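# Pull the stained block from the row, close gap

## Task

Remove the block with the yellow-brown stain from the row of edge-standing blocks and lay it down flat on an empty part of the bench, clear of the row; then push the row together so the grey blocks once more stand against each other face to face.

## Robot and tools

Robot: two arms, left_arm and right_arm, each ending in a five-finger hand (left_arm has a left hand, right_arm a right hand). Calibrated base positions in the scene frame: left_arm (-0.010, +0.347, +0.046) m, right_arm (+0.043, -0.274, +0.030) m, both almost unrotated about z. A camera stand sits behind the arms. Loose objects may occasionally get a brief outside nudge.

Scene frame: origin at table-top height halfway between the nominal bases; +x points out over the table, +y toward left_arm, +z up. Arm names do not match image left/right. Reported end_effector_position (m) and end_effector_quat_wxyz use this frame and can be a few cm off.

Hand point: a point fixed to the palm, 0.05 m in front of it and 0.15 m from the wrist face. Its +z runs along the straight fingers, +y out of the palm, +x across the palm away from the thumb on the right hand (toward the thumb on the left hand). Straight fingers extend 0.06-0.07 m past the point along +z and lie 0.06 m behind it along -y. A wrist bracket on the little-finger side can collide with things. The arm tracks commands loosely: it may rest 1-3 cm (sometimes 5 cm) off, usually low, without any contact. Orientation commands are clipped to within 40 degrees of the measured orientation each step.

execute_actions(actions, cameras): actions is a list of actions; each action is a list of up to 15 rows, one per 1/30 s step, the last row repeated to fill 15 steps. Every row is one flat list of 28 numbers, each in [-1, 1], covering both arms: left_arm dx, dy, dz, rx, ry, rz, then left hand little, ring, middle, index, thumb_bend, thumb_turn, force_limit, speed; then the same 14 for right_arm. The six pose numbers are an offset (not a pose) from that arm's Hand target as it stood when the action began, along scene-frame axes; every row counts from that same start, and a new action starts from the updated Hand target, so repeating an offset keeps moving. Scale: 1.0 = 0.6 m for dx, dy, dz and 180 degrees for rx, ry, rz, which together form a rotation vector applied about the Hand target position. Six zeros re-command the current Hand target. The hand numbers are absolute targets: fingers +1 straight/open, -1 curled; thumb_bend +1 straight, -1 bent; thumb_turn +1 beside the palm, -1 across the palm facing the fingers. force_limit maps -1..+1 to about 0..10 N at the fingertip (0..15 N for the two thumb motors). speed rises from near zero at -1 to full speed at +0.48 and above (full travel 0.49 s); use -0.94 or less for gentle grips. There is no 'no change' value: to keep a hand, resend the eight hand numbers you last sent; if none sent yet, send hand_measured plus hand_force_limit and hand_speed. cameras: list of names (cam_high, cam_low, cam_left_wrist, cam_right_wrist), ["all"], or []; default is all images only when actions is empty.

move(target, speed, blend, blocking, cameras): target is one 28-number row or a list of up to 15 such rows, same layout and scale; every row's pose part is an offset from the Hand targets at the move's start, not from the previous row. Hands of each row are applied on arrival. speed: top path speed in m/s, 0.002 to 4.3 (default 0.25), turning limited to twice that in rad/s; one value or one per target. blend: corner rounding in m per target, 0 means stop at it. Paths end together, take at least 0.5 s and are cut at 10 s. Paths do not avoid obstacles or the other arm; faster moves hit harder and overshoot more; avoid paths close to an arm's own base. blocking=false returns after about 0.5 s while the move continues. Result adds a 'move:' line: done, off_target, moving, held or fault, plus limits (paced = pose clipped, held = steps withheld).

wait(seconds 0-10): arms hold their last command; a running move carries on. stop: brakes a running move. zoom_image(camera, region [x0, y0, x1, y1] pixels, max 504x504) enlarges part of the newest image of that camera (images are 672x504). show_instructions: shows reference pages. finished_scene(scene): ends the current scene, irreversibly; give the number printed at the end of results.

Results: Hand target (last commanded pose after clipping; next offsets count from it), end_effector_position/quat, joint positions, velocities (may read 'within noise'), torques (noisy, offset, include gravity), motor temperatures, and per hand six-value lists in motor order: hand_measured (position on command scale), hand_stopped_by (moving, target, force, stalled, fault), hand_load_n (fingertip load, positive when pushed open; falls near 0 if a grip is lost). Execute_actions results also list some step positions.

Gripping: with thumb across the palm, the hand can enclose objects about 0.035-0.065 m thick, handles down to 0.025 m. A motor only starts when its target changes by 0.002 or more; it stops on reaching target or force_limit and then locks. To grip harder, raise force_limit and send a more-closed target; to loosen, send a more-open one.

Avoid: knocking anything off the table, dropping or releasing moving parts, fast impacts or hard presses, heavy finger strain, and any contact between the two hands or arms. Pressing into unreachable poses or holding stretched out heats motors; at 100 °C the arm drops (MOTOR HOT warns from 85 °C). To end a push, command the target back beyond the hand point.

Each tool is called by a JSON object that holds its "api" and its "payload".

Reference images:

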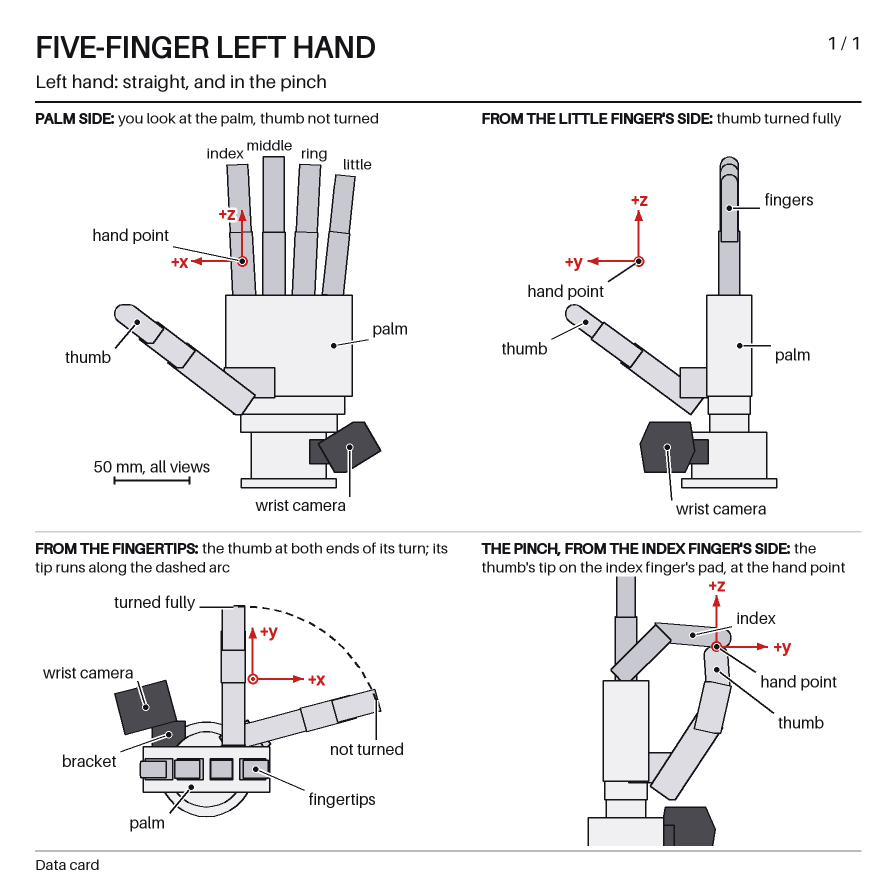

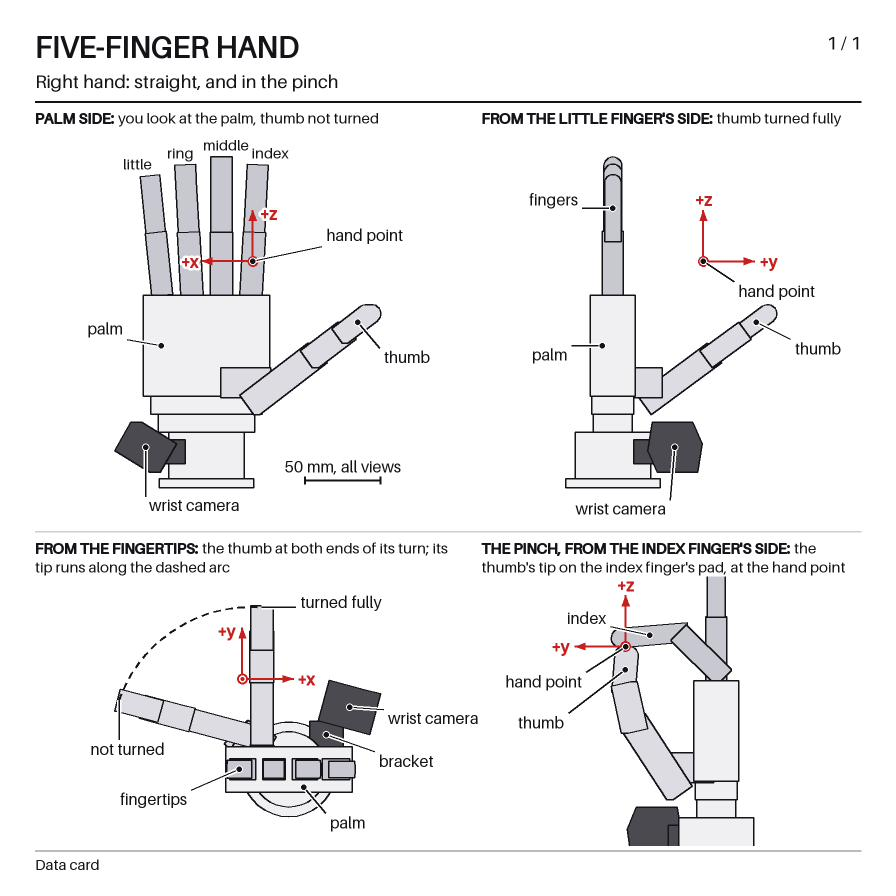

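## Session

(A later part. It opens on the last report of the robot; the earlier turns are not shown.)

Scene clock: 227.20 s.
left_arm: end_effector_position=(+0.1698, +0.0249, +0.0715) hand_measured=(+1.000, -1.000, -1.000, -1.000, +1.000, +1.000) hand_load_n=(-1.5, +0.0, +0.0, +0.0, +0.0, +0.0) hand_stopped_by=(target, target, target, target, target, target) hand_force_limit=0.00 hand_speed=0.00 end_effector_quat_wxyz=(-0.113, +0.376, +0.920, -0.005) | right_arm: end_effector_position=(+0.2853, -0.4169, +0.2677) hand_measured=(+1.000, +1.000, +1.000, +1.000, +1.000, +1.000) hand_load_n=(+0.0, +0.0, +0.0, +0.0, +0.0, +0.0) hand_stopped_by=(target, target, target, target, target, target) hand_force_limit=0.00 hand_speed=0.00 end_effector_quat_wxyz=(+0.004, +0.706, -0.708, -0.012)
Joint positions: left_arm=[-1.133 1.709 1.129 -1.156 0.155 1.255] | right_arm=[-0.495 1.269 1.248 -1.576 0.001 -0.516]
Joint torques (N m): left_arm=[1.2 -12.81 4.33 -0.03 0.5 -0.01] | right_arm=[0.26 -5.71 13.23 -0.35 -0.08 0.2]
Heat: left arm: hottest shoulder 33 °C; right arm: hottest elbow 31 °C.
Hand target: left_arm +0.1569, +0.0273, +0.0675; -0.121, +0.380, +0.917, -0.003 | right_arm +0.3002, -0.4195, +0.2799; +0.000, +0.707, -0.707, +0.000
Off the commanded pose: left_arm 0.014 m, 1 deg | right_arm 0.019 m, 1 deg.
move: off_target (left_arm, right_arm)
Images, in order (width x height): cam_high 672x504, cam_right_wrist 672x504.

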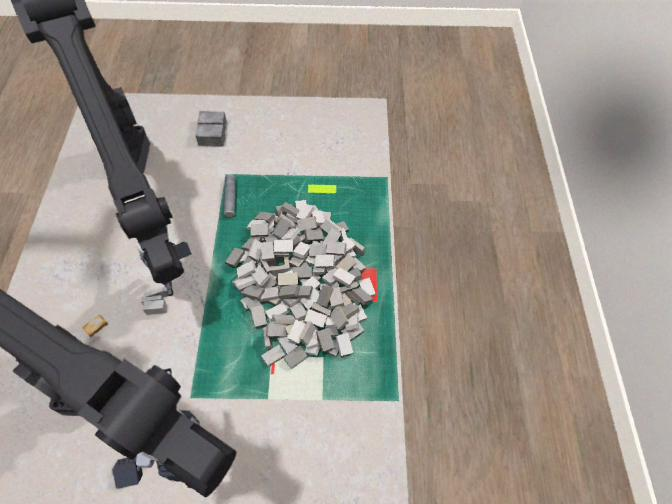

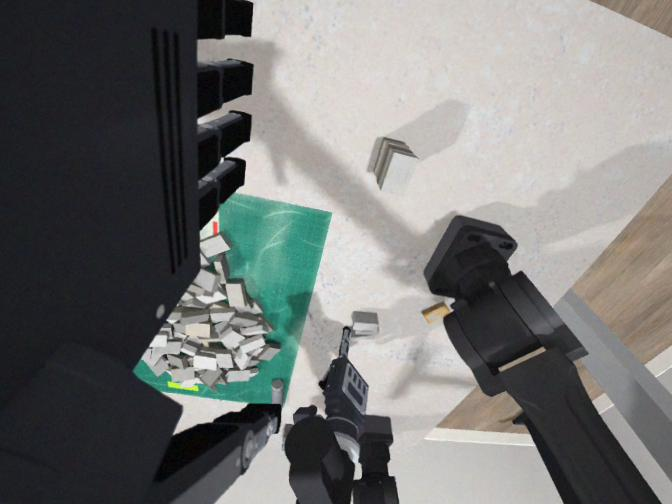

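{"api": "move", "payload": {"target": [[0.04,0,0,0,0,0,1,-1,-1,-1,1,1,0,0,0,0,0,0,0,0,1,1,1,1,1,1,0,0],[0.04,0,0.11,0,0,0,1,-1,-1,-1,1,1,0,0,0,0,0,0,0,0,1,1,1,1,1,1,0,0],[-0.004,0.034,0.11,0,0,0,1,-1,-1,-1,1,1,0,0,0,0,0,0,0,0,1,1,1,1,1,1,0,0],[-0.004,0.034,-0.006,0,0,0,1,-1,-1,-1,1,1,0,0,0,0,0,0,0,0,1,1,1,1,1,1,0,0]], "speed": 0.15, "cameras": ["cam_high","cam_right_wrist"]}}

{"api": "zoom_image", "payload": {"camera": "cam_high", "region": [130, 265, 200, 317]}}

{"api": "zoom_image", "payload": {"camera": "cam_right_wrist", "region": [310, 290, 410, 365]}}

Scene clock: 231.63 s.
left_arm: end_effector_position=(+0.1582, +0.0475, +0.0717) hand_measured=(+1.000, -1.000, -1.000, -1.000, +1.000, +1.000) hand_load_n=(+0.0, +0.0, +0.5, +0.5, +0.0, +0.0) hand_stopped_by=(target, target, target, target, target, target) hand_force_limit=0.00 hand_speed=0.00 end_effector_quat_wxyz=(-0.115, +0.384, +0.916, -0.009) | right_arm: end_effector_position=(+0.2853, -0.4169, +0.2677) hand_measured=(+1.000, +1.000, +1.000, +1.000, +1.000, +1.000) hand_load_n=(+0.0, +0.0, +0.0, +0.0, +0.0, +0.0) hand_stopped_by=(target, target, target, target, target, target) hand_force_limit=0.00 hand_speed=0.00 end_effector_quat_wxyz=(+0.004, +0.706, -0.708, -0.012)
Joint positions: left_arm=[-1.132 1.648 1.05 -1.138 0.162 1.274] | right_arm=[-0.495 1.269 1.248 -1.576 0.001 -0.516]
Joint torques (N m): left_arm=[1.03 -9.52 5.65 0.09 0.11 -0.05] | right_arm=[0.15 -5.71 13.04 -0.39 -0.08 0.16]
Heat: left arm: hottest shoulder 33 °C; right arm: hottest elbow 31 °C.
Hand target: left_arm +0.1545, +0.0478, +0.0639; -0.121, +0.380, +0.917, -0.003 | right_arm +0.3002, -0.4195, +0.2799; +0.000, +0.707, -0.707, +0.000
Off the commanded pose: left_arm 0.009 m, 1 deg | right_arm 0.019 m, 1 deg.
move: off_target (right_arm)
Images, in order (width x height): cam_high 672x504, cam_right_wrist 672x504.

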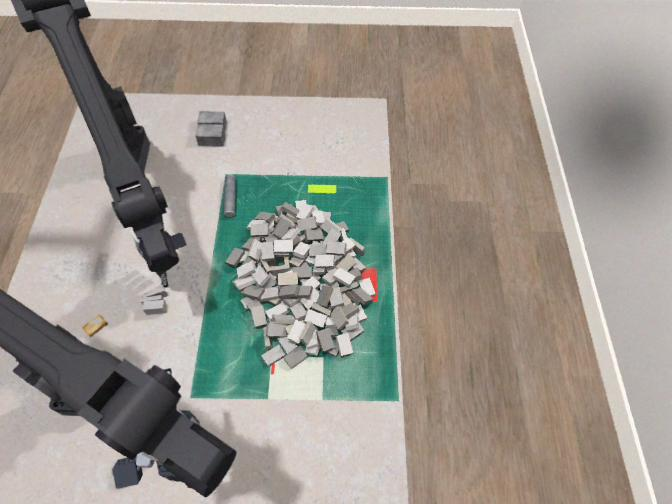

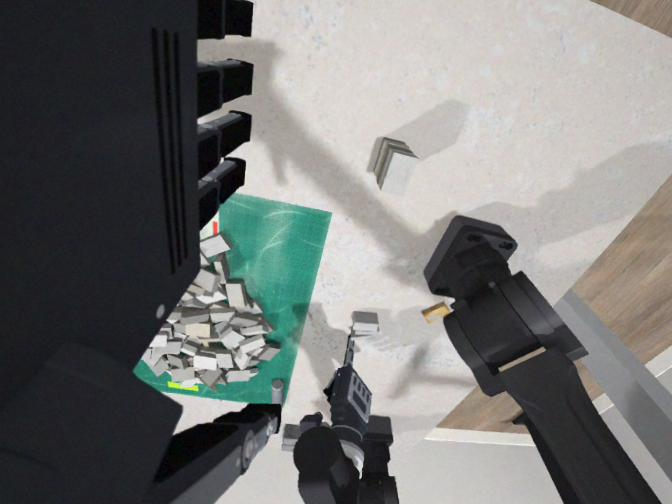

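Scaled by 7.200 from the camera's 672x504 image, which has a finer 960x720 frame.

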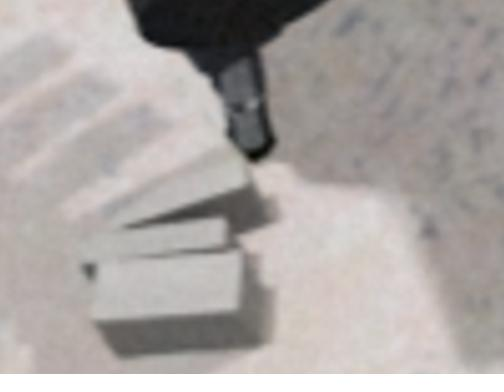

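Scaled by 5.040 from the camera's 672x504 image, which has a finer 960x720 frame.

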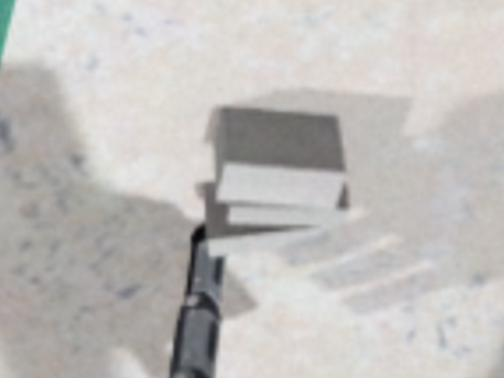

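{"api": "move", "payload": {"target": [[0.012,-0.025,0.01,0,0,0,1,-1,-1,-1,1,1,0,0,0,0,0,0,0,0,1,1,1,1,1,1,0,0],[-0.002,-0.068,0.01,0,0,0,1,-1,-1,-1,1,1,0,0,0,0,0,0,0,0,1,1,1,1,1,1,0,0]], "speed": 0.05, "cameras": ["cam_high","cam_right_wrist"]}}

{"api": "zoom_image", "payload": {"camera": "cam_high", "region": [130, 265, 200, 317]}}

{"api": "zoom_image", "payload": {"camera": "cam_right_wrist", "region": [310, 290, 410, 365]}}

Scene clock: 234.10 s.
left_arm: end_effector_position=(+0.1527, +0.0246, +0.0733) hand_measured=(+1.000, -1.000, -1.000, -1.000, +1.000, +1.000) hand_load_n=(-1.5, +0.0, +0.0, +0.0, +0.0, +0.0) hand_stopped_by=(target, target, target, target, target, target) hand_force_limit=0.00 hand_speed=0.00 end_effector_quat_wxyz=(-0.121, +0.378, +0.918, +0.000) | right_arm: end_effector_position=(+0.2853, -0.4169, +0.2677) hand_measured=(+1.000, +1.000, +1.000, +1.000, +1.000, +1.000) hand_load_n=(+0.0, +0.0, +0.0, +0.0, +0.0, +0.0) hand_stopped_by=(target, target, target, target, target, target) hand_force_limit=0.00 hand_speed=0.00 end_effector_quat_wxyz=(+0.004, +0.706, -0.708, -0.012)
Joint positions: left_arm=[-1.166 1.702 1.121 -1.169 0.165 1.228] | right_arm=[-0.495 1.269 1.248 -1.576 0.001 -0.516]
Joint torques (N m): left_arm=[1.08 -8.88 8.91 -0.01 0.3 0.01] | right_arm=[0.85 -5.3 13.19 -0.44 -0.07 0.16]
Heat: left arm: hottest shoulder 33 °C; right arm: hottest elbow 31 °C.
Hand target: left_arm +0.1533, +0.0069, +0.0700; -0.121, +0.380, +0.917, -0.003 | right_arm +0.3002, -0.4195, +0.2799; +0.000, +0.707, -0.707, +0.000
Off the commanded pose: left_arm 0.018 m, 0 deg | right_arm 0.019 m, 1 deg.
move: off_target (left_arm, right_arm)
Images, in order (width x height): cam_high 672x504, cam_right_wrist 672x504.

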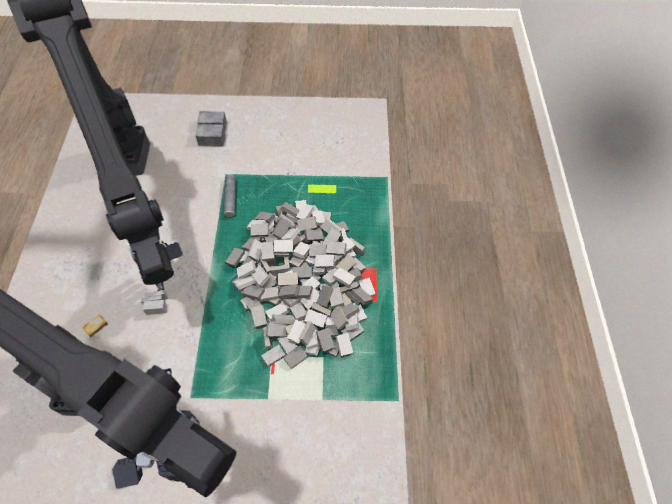

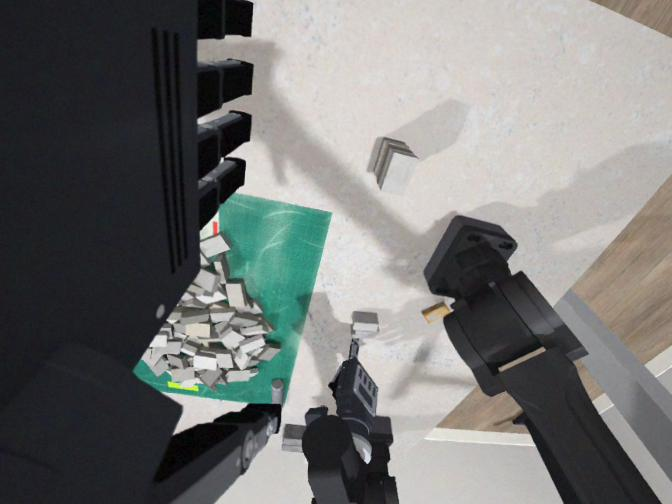

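Scaled by 7.200 from the camera's 672x504 image, which has a finer 960x720 frame.

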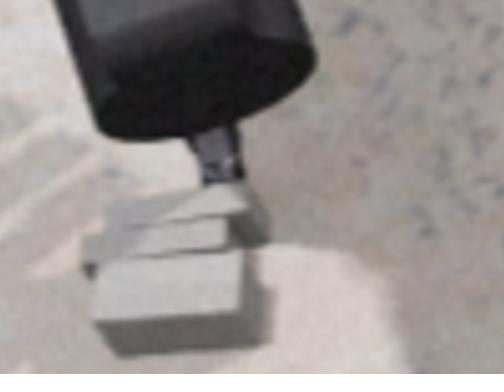

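Scaled by 5.040 from the camera's 672x504 image, which has a finer 960x720 frame.

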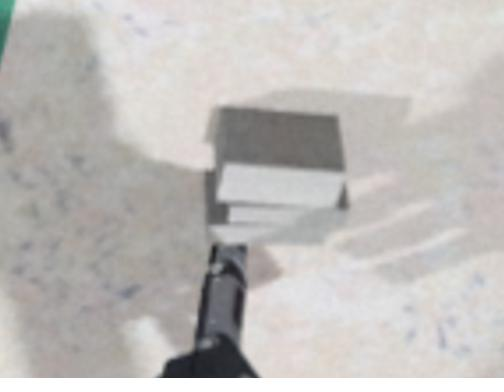

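{"api": "move", "payload": {"target": [[0,-0.015,0.002,0,0,0,1,-1,-1,-1,1,1,0,0,0,0,0,0,0,0,1,1,1,1,1,1,0,0]], "speed": 0.05, "cameras": ["cam_high","cam_right_wrist"]}}

{"api": "zoom_image", "payload": {"camera": "cam_high", "region": [130, 265, 200, 317]}}

{"api": "zoom_image", "payload": {"camera": "cam_right_wrist", "region": [330, 300, 400, 352]}}

Scene clock: 235.47 s.
left_arm: end_effector_position=(+0.1521, +0.0200, +0.0742) hand_measured=(+1.000, -1.000, -1.000, -1.000, +1.000, +1.000) hand_load_n=(-2.5, +0.0, +0.0, +0.0, +0.0, +0.0) hand_stopped_by=(target, target, target, target, target, target) hand_force_limit=0.00 hand_speed=0.00 end_effector_quat_wxyz=(-0.125, +0.375, +0.919, +0.004) | right_arm: end_effector_position=(+0.2853, -0.4169, +0.2677) hand_measured=(+1.000, +1.000, +1.000, +1.000, +1.000, +1.000) hand_load_n=(+0.0, +0.0, -0.5, +0.0, -0.5, +0.0) hand_stopped_by=(target, target, target, target, target, target) hand_force_limit=0.00 hand_speed=0.00 end_effector_quat_wxyz=(+0.004, +0.706, -0.708, -0.012)
Joint positions: left_arm=[-1.171 1.718 1.142 -1.184 0.166 1.218] | right_arm=[-0.495 1.269 1.248 -1.576 0.001 -0.516]
Joint torques (N m): left_arm=[1.26 -9.52 9.46 0.06 0.34 0.05] | right_arm=[0.56 -6.07 13.3 -0.34 -0.05 0.18]
Heat: left arm: hottest shoulder 33 °C; right arm: hottest elbow 31 °C.
Hand target: left_arm +0.1533, -0.0020, +0.0711; -0.121, +0.380, +0.917, -0.003 | right_arm +0.3002, -0.4195, +0.2799; +0.000, +0.707, -0.707, +0.000
Off the commanded pose: left_arm 0.022 m, 1 deg | right_arm 0.019 m, 1 deg.
move: off_target (left_arm, right_arm)
Images, in order (width x height): cam_high 672x504, cam_right_wrist 672x504.

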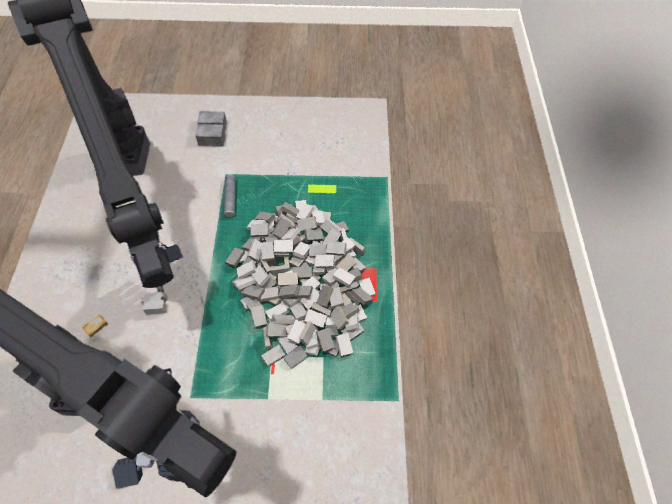

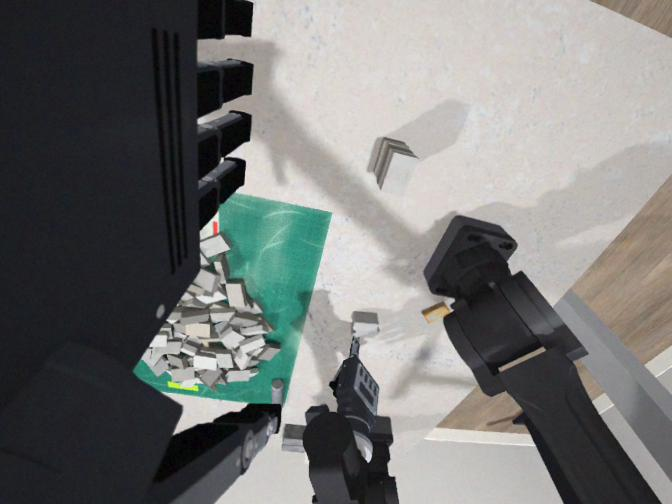

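Scaled by 7.200 from the camera's 672x504 image, which has a finer 960x720 frame.

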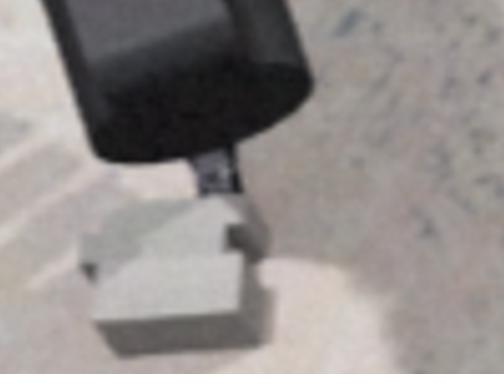

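Scaled by 7.200 from the camera's 672x504 image, which has a finer 960x720 frame.

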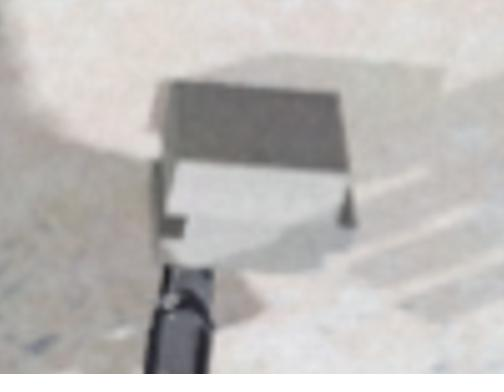

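{"api": "move", "payload": {"target": [[0,0.057,0,0,0,0,1,-1,-1,-1,1,1,0,0,0,0,0,0,0,0,1,1,1,1,1,1,0,0],[0,0.057,0.1,0,0,0,1,-1,-1,-1,1,1,0,0,0,0,0,0,0,0,1,1,1,1,1,1,0,0],[-0.0972,-0.05,0.1,0,0,0,1,-1,-1,-1,1,1,0,0,0,0,0,0,0,0,1,1,1,1,1,1,0,0],[-0.0972,0.0045,0.1,0,0,0,1,-1,-1,-1,1,1,0,0,0,0,0,0,0,0,1,1,1,1,1,1,0,0],[-0.0972,0.0045,-0.0118,0,0,0,1,-1,-1,-1,1,1,0,0,0,0,0,0,0,0,1,1,1,1,1,1,0,0]], "speed": 0.18, "cameras": ["cam_high","cam_right_wrist"]}}

{"api": "zoom_image", "payload": {"camera": "cam_high", "region": [120, 275, 180, 320]}}

{"api": "zoom_image", "payload": {"camera": "cam_right_wrist", "region": [330, 300, 400, 352]}}

Scene clock: 241.07 s.
left_arm: end_effector_position=(+0.0923, -0.0017, +0.0730) hand_measured=(+1.000, -1.000, -1.000, -1.000, +1.000, +1.000) hand_load_n=(+0.0, +0.5, +0.0, +0.0, +0.0, +0.0) hand_stopped_by=(target, target, target, target, target, target) hand_force_limit=0.00 hand_speed=0.00 end_effector_quat_wxyz=(-0.116, +0.381, +0.917, -0.009) | right_arm: end_effector_position=(+0.2853, -0.4169, +0.2677) hand_measured=(+1.000, +1.000, +1.000, +1.000, +1.000, +1.000) hand_load_n=(+0.0, +0.0, +0.0, +0.0, +0.0, +0.0) hand_stopped_by=(target, target, target, target, target, target) hand_force_limit=0.00 hand_speed=0.00 end_effector_quat_wxyz=(+0.004, +0.706, -0.708, -0.012)
Joint positions: left_arm=[-1.313 1.691 1.111 -1.125 0.193 1.087] | right_arm=[-0.495 1.269 1.248 -1.576 0.001 -0.516]
Joint torques (N m): left_arm=[2.02 -10.05 5.67 0.17 0 0.11] | right_arm=[0.09 -6.18 13.15 -0.31 -0.1 0.18]
Heat: left arm: hottest shoulder 33 °C; right arm: hottest elbow 32 °C.
Hand target: left_arm +0.0949, +0.0006, +0.0641; -0.121, +0.380, +0.917, -0.003 | right_arm +0.3002, -0.4195, +0.2799; +0.000, +0.707, -0.707, +0.000
Off the commanded pose: left_arm 0.010 m, 1 deg | right_arm 0.019 m, 1 deg.
move: off_target (right_arm)
Images, in order (width x height): cam_high 672x504, cam_right_wrist 672x504.

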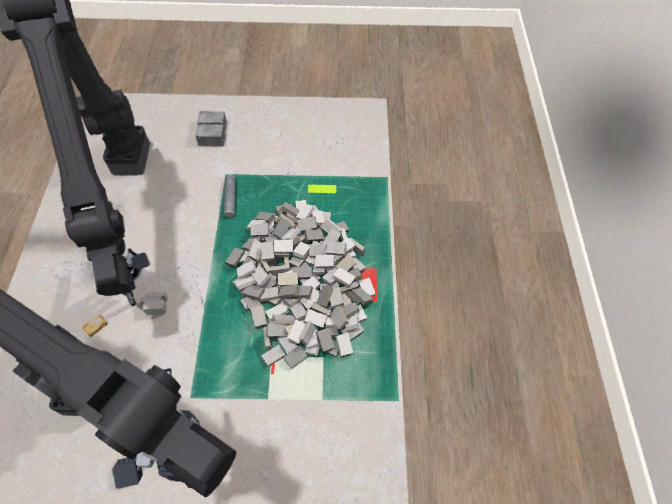

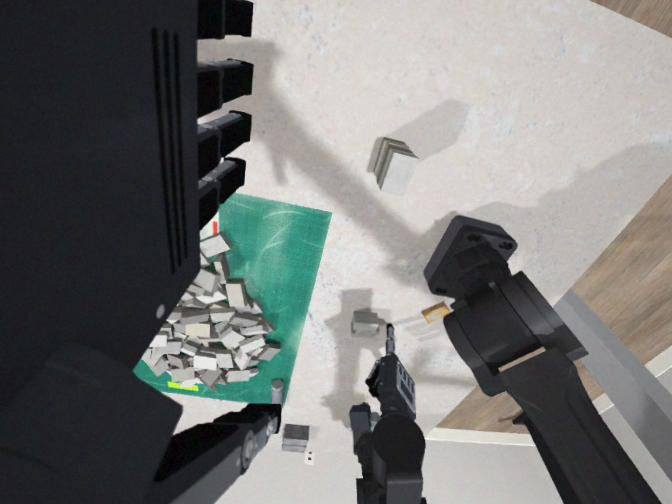

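Scaled by 8.400 from the camera's 672x504 image, which has a finer 960x720 frame.

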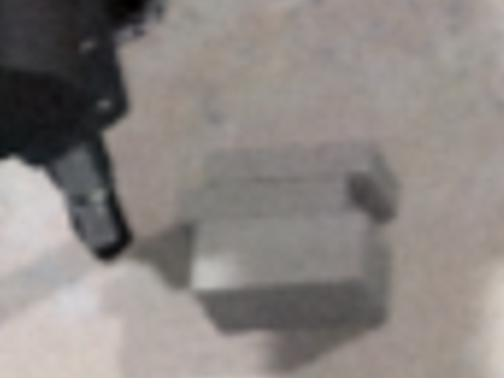

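Scaled by 7.200 from the camera's 672x504 image, which has a finer 960x720 frame.

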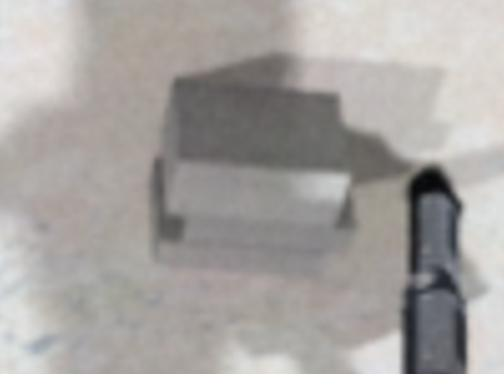

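{"api": "move", "payload": {"target": [[0.007,-0.025,0.006,0,0,0,1,-1,-1,-1,1,1,0,0,0,0,0,0,0,0,1,1,1,1,1,1,0,0],[0.052,-0.025,0.006,0,0,0,1,-1,-1,-1,1,1,0,0,0,0,0,0,0,0,1,1,1,1,1,1,0,0]], "speed": 0.05, "cameras": ["cam_high","cam_right_wrist"]}}

{"api": "zoom_image", "payload": {"camera": "cam_high", "region": [120, 275, 180, 320]}}

{"api": "zoom_image", "payload": {"camera": "cam_right_wrist", "region": [330, 300, 400, 352]}}

Scene clock: 243.63 s.
left_arm: end_effector_position=(+0.1138, -0.0046, +0.0724) hand_measured=(+1.000, -1.000, -1.000, -1.000, +1.000, +1.000) hand_load_n=(+0.0, +0.5, +0.0, +0.0, +0.0, +0.0) hand_stopped_by=(target, target, target, target, target, target) hand_force_limit=0.00 hand_speed=0.00 end_effector_quat_wxyz=(-0.123, +0.381, +0.916, -0.006) | right_arm: end_effector_position=(+0.2853, -0.4169, +0.2677) hand_measured=(+1.000, +1.000, +1.000, +1.000, +1.000, +1.000) hand_load_n=(+0.0, +0.0, +0.0, +0.0, +0.0, +0.0) hand_stopped_by=(target, target, target, target, target, target) hand_force_limit=0.00 hand_speed=0.00 end_effector_quat_wxyz=(+0.004, +0.706, -0.708, -0.012)
Joint positions: left_arm=[-1.267 1.724 1.151 -1.154 0.193 1.135] | right_arm=[-0.495 1.269 1.248 -1.576 0.001 -0.516]
Joint torques (N m): left_arm=[3.43 -10.11 8.72 -0.38 -0.28 0.15] | right_arm=[0.38 -6.36 13.15 -0.38 -0.05 0.21]
Heat: left arm: hottest shoulder 33 °C; right arm: hottest elbow 32 °C.
Hand target: left_arm +0.1261, -0.0145, +0.0676; -0.121, +0.380, +0.917, -0.003 | right_arm +0.3002, -0.4195, +0.2799; +0.000, +0.707, -0.707, +0.000
Off the commanded pose: left_arm 0.016 m, 1 deg | right_arm 0.019 m, 1 deg.
move: off_target (left_arm, right_arm)
Images, in order (width x height): cam_high 672x504, cam_right_wrist 672x504.

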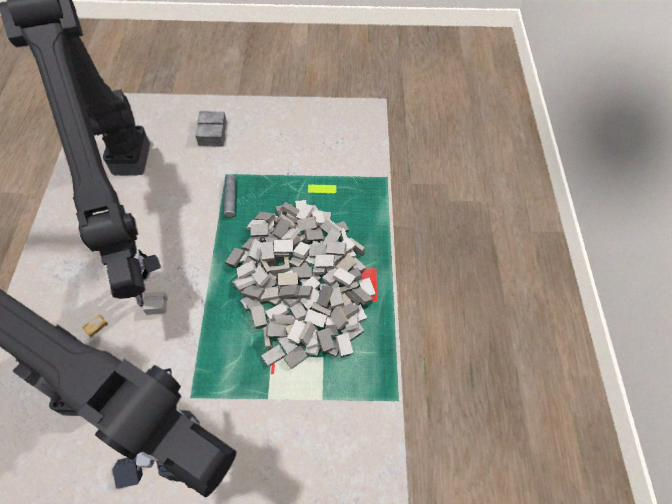

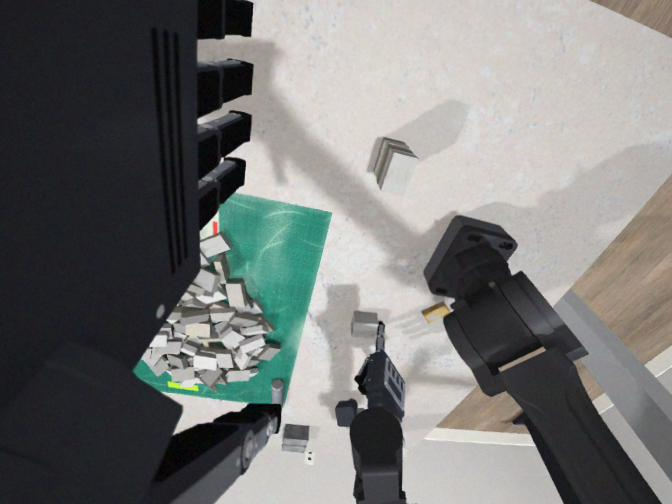

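Scaled by 8.400 from the camera's 672x504 image, which has a finer 960x720 frame.

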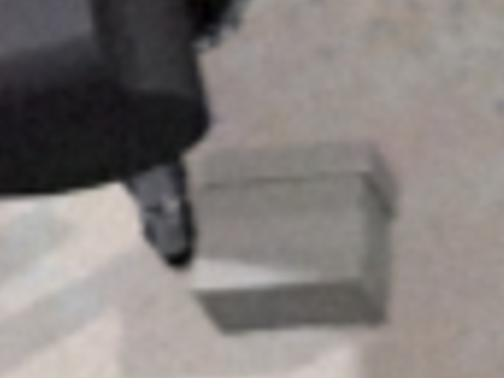

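Scaled by 7.200 from the camera's 672x504 image, which has a finer 960x720 frame.

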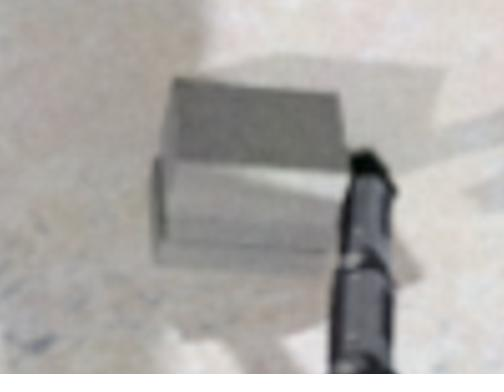

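{"api": "move", "payload": {"target": [[-0.045,0.005,0,0,0,0,1,-1,-1,-1,1,1,0,0,0,0,0,0,0,0,1,1,1,1,1,1,0,0],[-0.045,0.005,0.1,0,0,0,1,-1,-1,-1,1,1,0,0,0,0,0,0,0,0,1,1,1,1,1,1,0,0],[0.04,0.0942,0.1,0,0,0,1,-1,-1,-1,1,1,0,0,0,0,0,0,0,0,1,1,1,1,1,1,0,0],[0.04,0.0942,-0.006,0,0,0,1,-1,-1,-1,1,1,0,0,0,0,0,0,0,0,1,1,1,1,1,1,0,0],[0.052,0.0692,0.004,0,0,0,1,-1,-1,-1,1,1,0,0,0,0,0,0,0,0,1,1,1,1,1,1,0,0],[0.038,0.0252,0.004,0,0,0,1,-1,-1,-1,1,1,0,0,0,0,0,0,0,0,1,1,1,1,1,1,0,0]], "speed": [0.15,0.15,0.18,0.12,0.06,0.05], "cameras": ["cam_high","cam_right_wrist"]}}

{"api": "zoom_image", "payload": {"camera": "cam_high", "region": [120, 275, 180, 320]}}

{"api": "zoom_image", "payload": {"camera": "cam_right_wrist", "region": [330, 300, 400, 352]}}

Scene clock: 251.17 s.
left_arm: end_effector_position=(+0.1488, +0.0197, +0.0736) hand_measured=(+1.000, -1.000, -1.000, -1.000, +1.000, +1.000) hand_load_n=(-2.0, +0.0, +0.0, +0.0, +0.0, +0.0) hand_stopped_by=(target, target, target, target, target, target) hand_force_limit=0.00 hand_speed=0.00 end_effector_quat_wxyz=(-0.122, +0.377, +0.918, +0.001) | right_arm: end_effector_position=(+0.2853, -0.4169, +0.2677) hand_measured=(+1.000, +1.000, +1.000, +1.000, +1.000, +1.000) hand_load_n=(+0.0, +0.0, +0.0, +0.0, +0.0, +0.0) hand_stopped_by=(target, target, target, target, target, target) hand_force_limit=0.00 hand_speed=0.00 end_effector_quat_wxyz=(+0.004, +0.706, -0.708, -0.012)
Joint positions: left_arm=[-1.179 1.71 1.131 -1.172 0.166 1.214] | right_arm=[-0.495 1.269 1.248 -1.576 0.001 -0.516]
Joint torques (N m): left_arm=[1.32 -9.64 9.13 -0.29 0.34 0.02] | right_arm=[0.56 -6.18 13.05 -0.38 -0.07 0.18]
Heat: left arm: hottest shoulder 33 °C; right arm: hottest elbow 32 °C.
Hand target: left_arm +0.1490, +0.0008, +0.0702; -0.121, +0.380, +0.917, -0.003 | right_arm +0.3002, -0.4195, +0.2799; +0.000, +0.707, -0.707, +0.000
Off the commanded pose: left_arm 0.019 m, 1 deg | right_arm 0.019 m, 1 deg.
move: off_target (left_arm, right_arm)
Images, in order (width x height): cam_high 672x504, cam_right_wrist 672x504.

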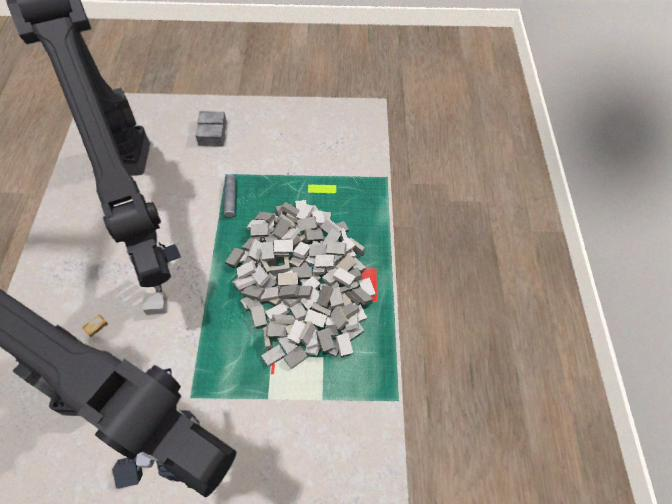

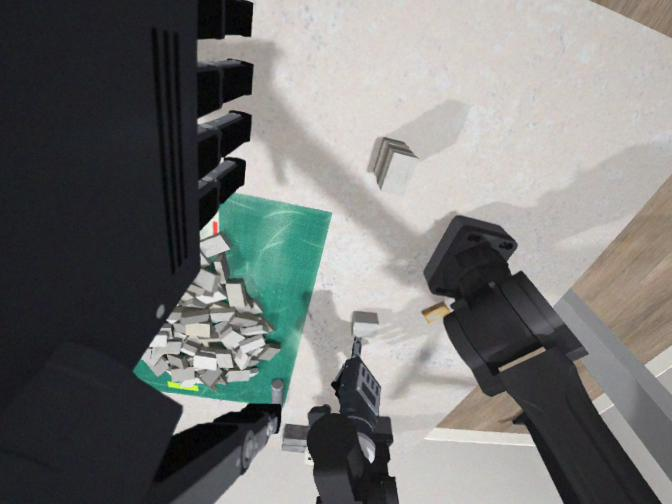

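Scaled by 8.400 from the camera's 672x504 image, which has a finer 960x720 frame.

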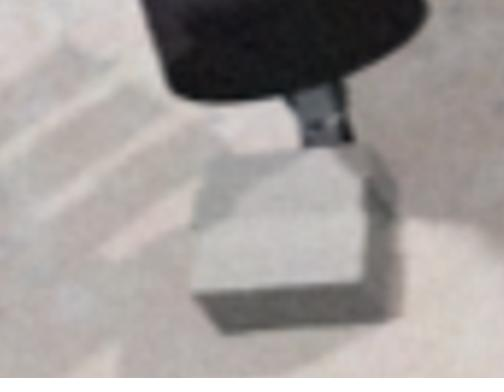

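Scaled by 7.200 from the camera's 672x504 image, which has a finer 960x720 frame.

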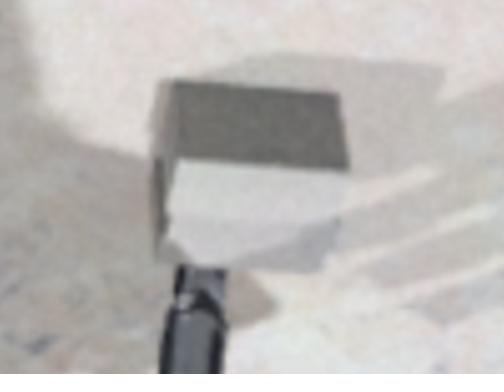

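{"api": "move", "payload": {"target": [[0,0.06,0,0,0,0,1,-1,-1,-1,1,1,0,0,0,0,0,0,0,0,1,1,1,1,1,1,0,0],[0,0.1,0.15,0,0,0,1,-1,-1,-1,1,1,0,0,0,0,0,0,0,0,1,1,1,1,1,1,0,0],[0.03,0.2,0.2,0,0,0,1,-1,-1,-1,1,1,0,0,0,0,0,0,0,0,1,1,1,1,1,1,0,0]], "speed": [0.1,0.15,0.25], "cameras": ["cam_high","cam_right_wrist"]}}

{"api": "zoom_image", "payload": {"camera": "cam_high", "region": [70, 275, 180, 350]}}

{"api": "zoom_image", "payload": {"camera": "cam_high", "region": [130, 280, 180, 317]}}

{"api": "zoom_image", "payload": {"camera": "cam_right_wrist", "region": [340, 295, 460, 385]}}

Scene clock: 254.90 s.
left_arm: end_effector_position=(+0.1673, +0.1161, +0.1906) hand_measured=(+1.000, -1.000, -1.000, -1.000, +1.000, +1.000) hand_load_n=(+0.0, +0.0, +0.0, +0.0, +0.0, +0.0) hand_stopped_by=(target, target, target, target, target, target) hand_force_limit=0.00 hand_speed=0.00 end_effector_quat_wxyz=(-0.116, +0.376, +0.919, -0.006) | right_arm: end_effector_position=(+0.2853, -0.4169, +0.2677) hand_measured=(+1.000, +1.000, +1.000, +1.000, +1.000, +1.000) hand_load_n=(-0.5, +0.0, +0.0, +0.0, +0.0, +0.0) hand_stopped_by=(target, target, target, target, target, target) hand_force_limit=0.00 hand_speed=0.00 end_effector_quat_wxyz=(+0.004, +0.706, -0.708, -0.012)
Joint positions: left_arm=[-1.025 1.379 1.088 -1.465 0.142 1.363] | right_arm=[-0.495 1.269 1.248 -1.576 0.001 -0.516]
Joint velocities: left_arm=[0.005 -0.015 -0.046 -0.007 -0.051 -0.022] | right_arm=[within noise]
Joint torques (N m): left_arm=[2.32 -8.23 6.32 -0.55 0.04 0.15] | right_arm=[0.38 -6.18 13.31 -0.31 -0.04 0.2]
Heat: left arm: hottest shoulder 33 °C; right arm: hottest elbow 32 °C.
Hand target: left_arm +0.1670, +0.1208, +0.1901; -0.121, +0.380, +0.917, -0.003 | right_arm +0.3002, -0.4195, +0.2799; +0.000, +0.707, -0.707, +0.000
Off the commanded pose: left_arm 0.005 m, 1 deg | right_arm 0.019 m, 1 deg.
move: off_target (right_arm)
Images, in order (width x height): cam_high 672x504, cam_right_wrist 672x504.

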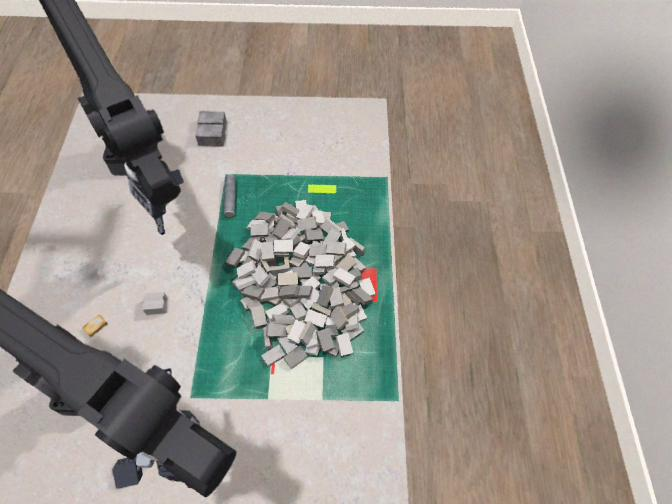

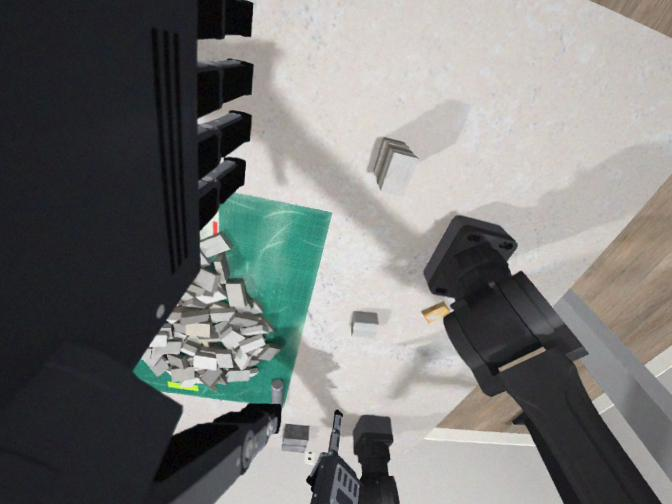

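Scaled by 4.582 from the camera's 672x504 image, which has a finer 960x720 frame.

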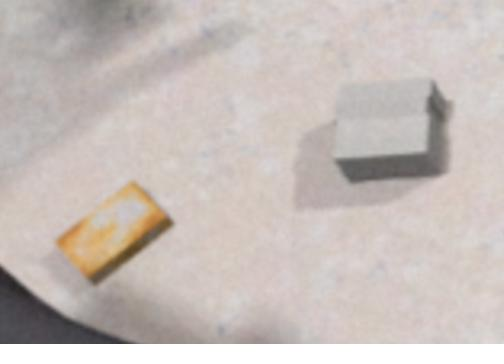

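Scaled by 10.080 from the camera's 672x504 image, which has a finer 960x720 frame.

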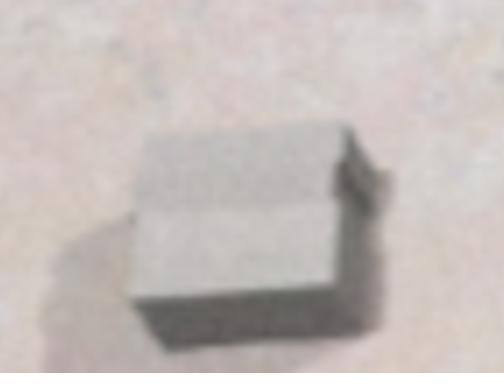

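Scaled by 4.200 from the camera's 672x504 image, which has a finer 960x720 frame.

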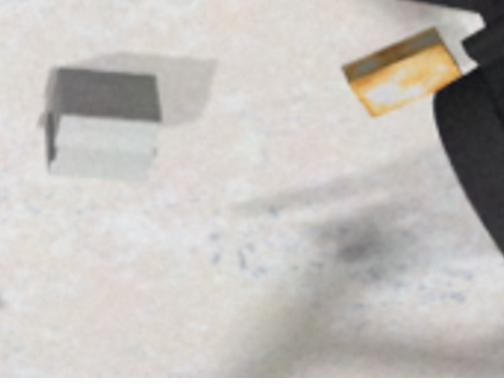

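{"api": "finished_scene", "payload": {"scene": 1}}

The scene is finished: the task was done.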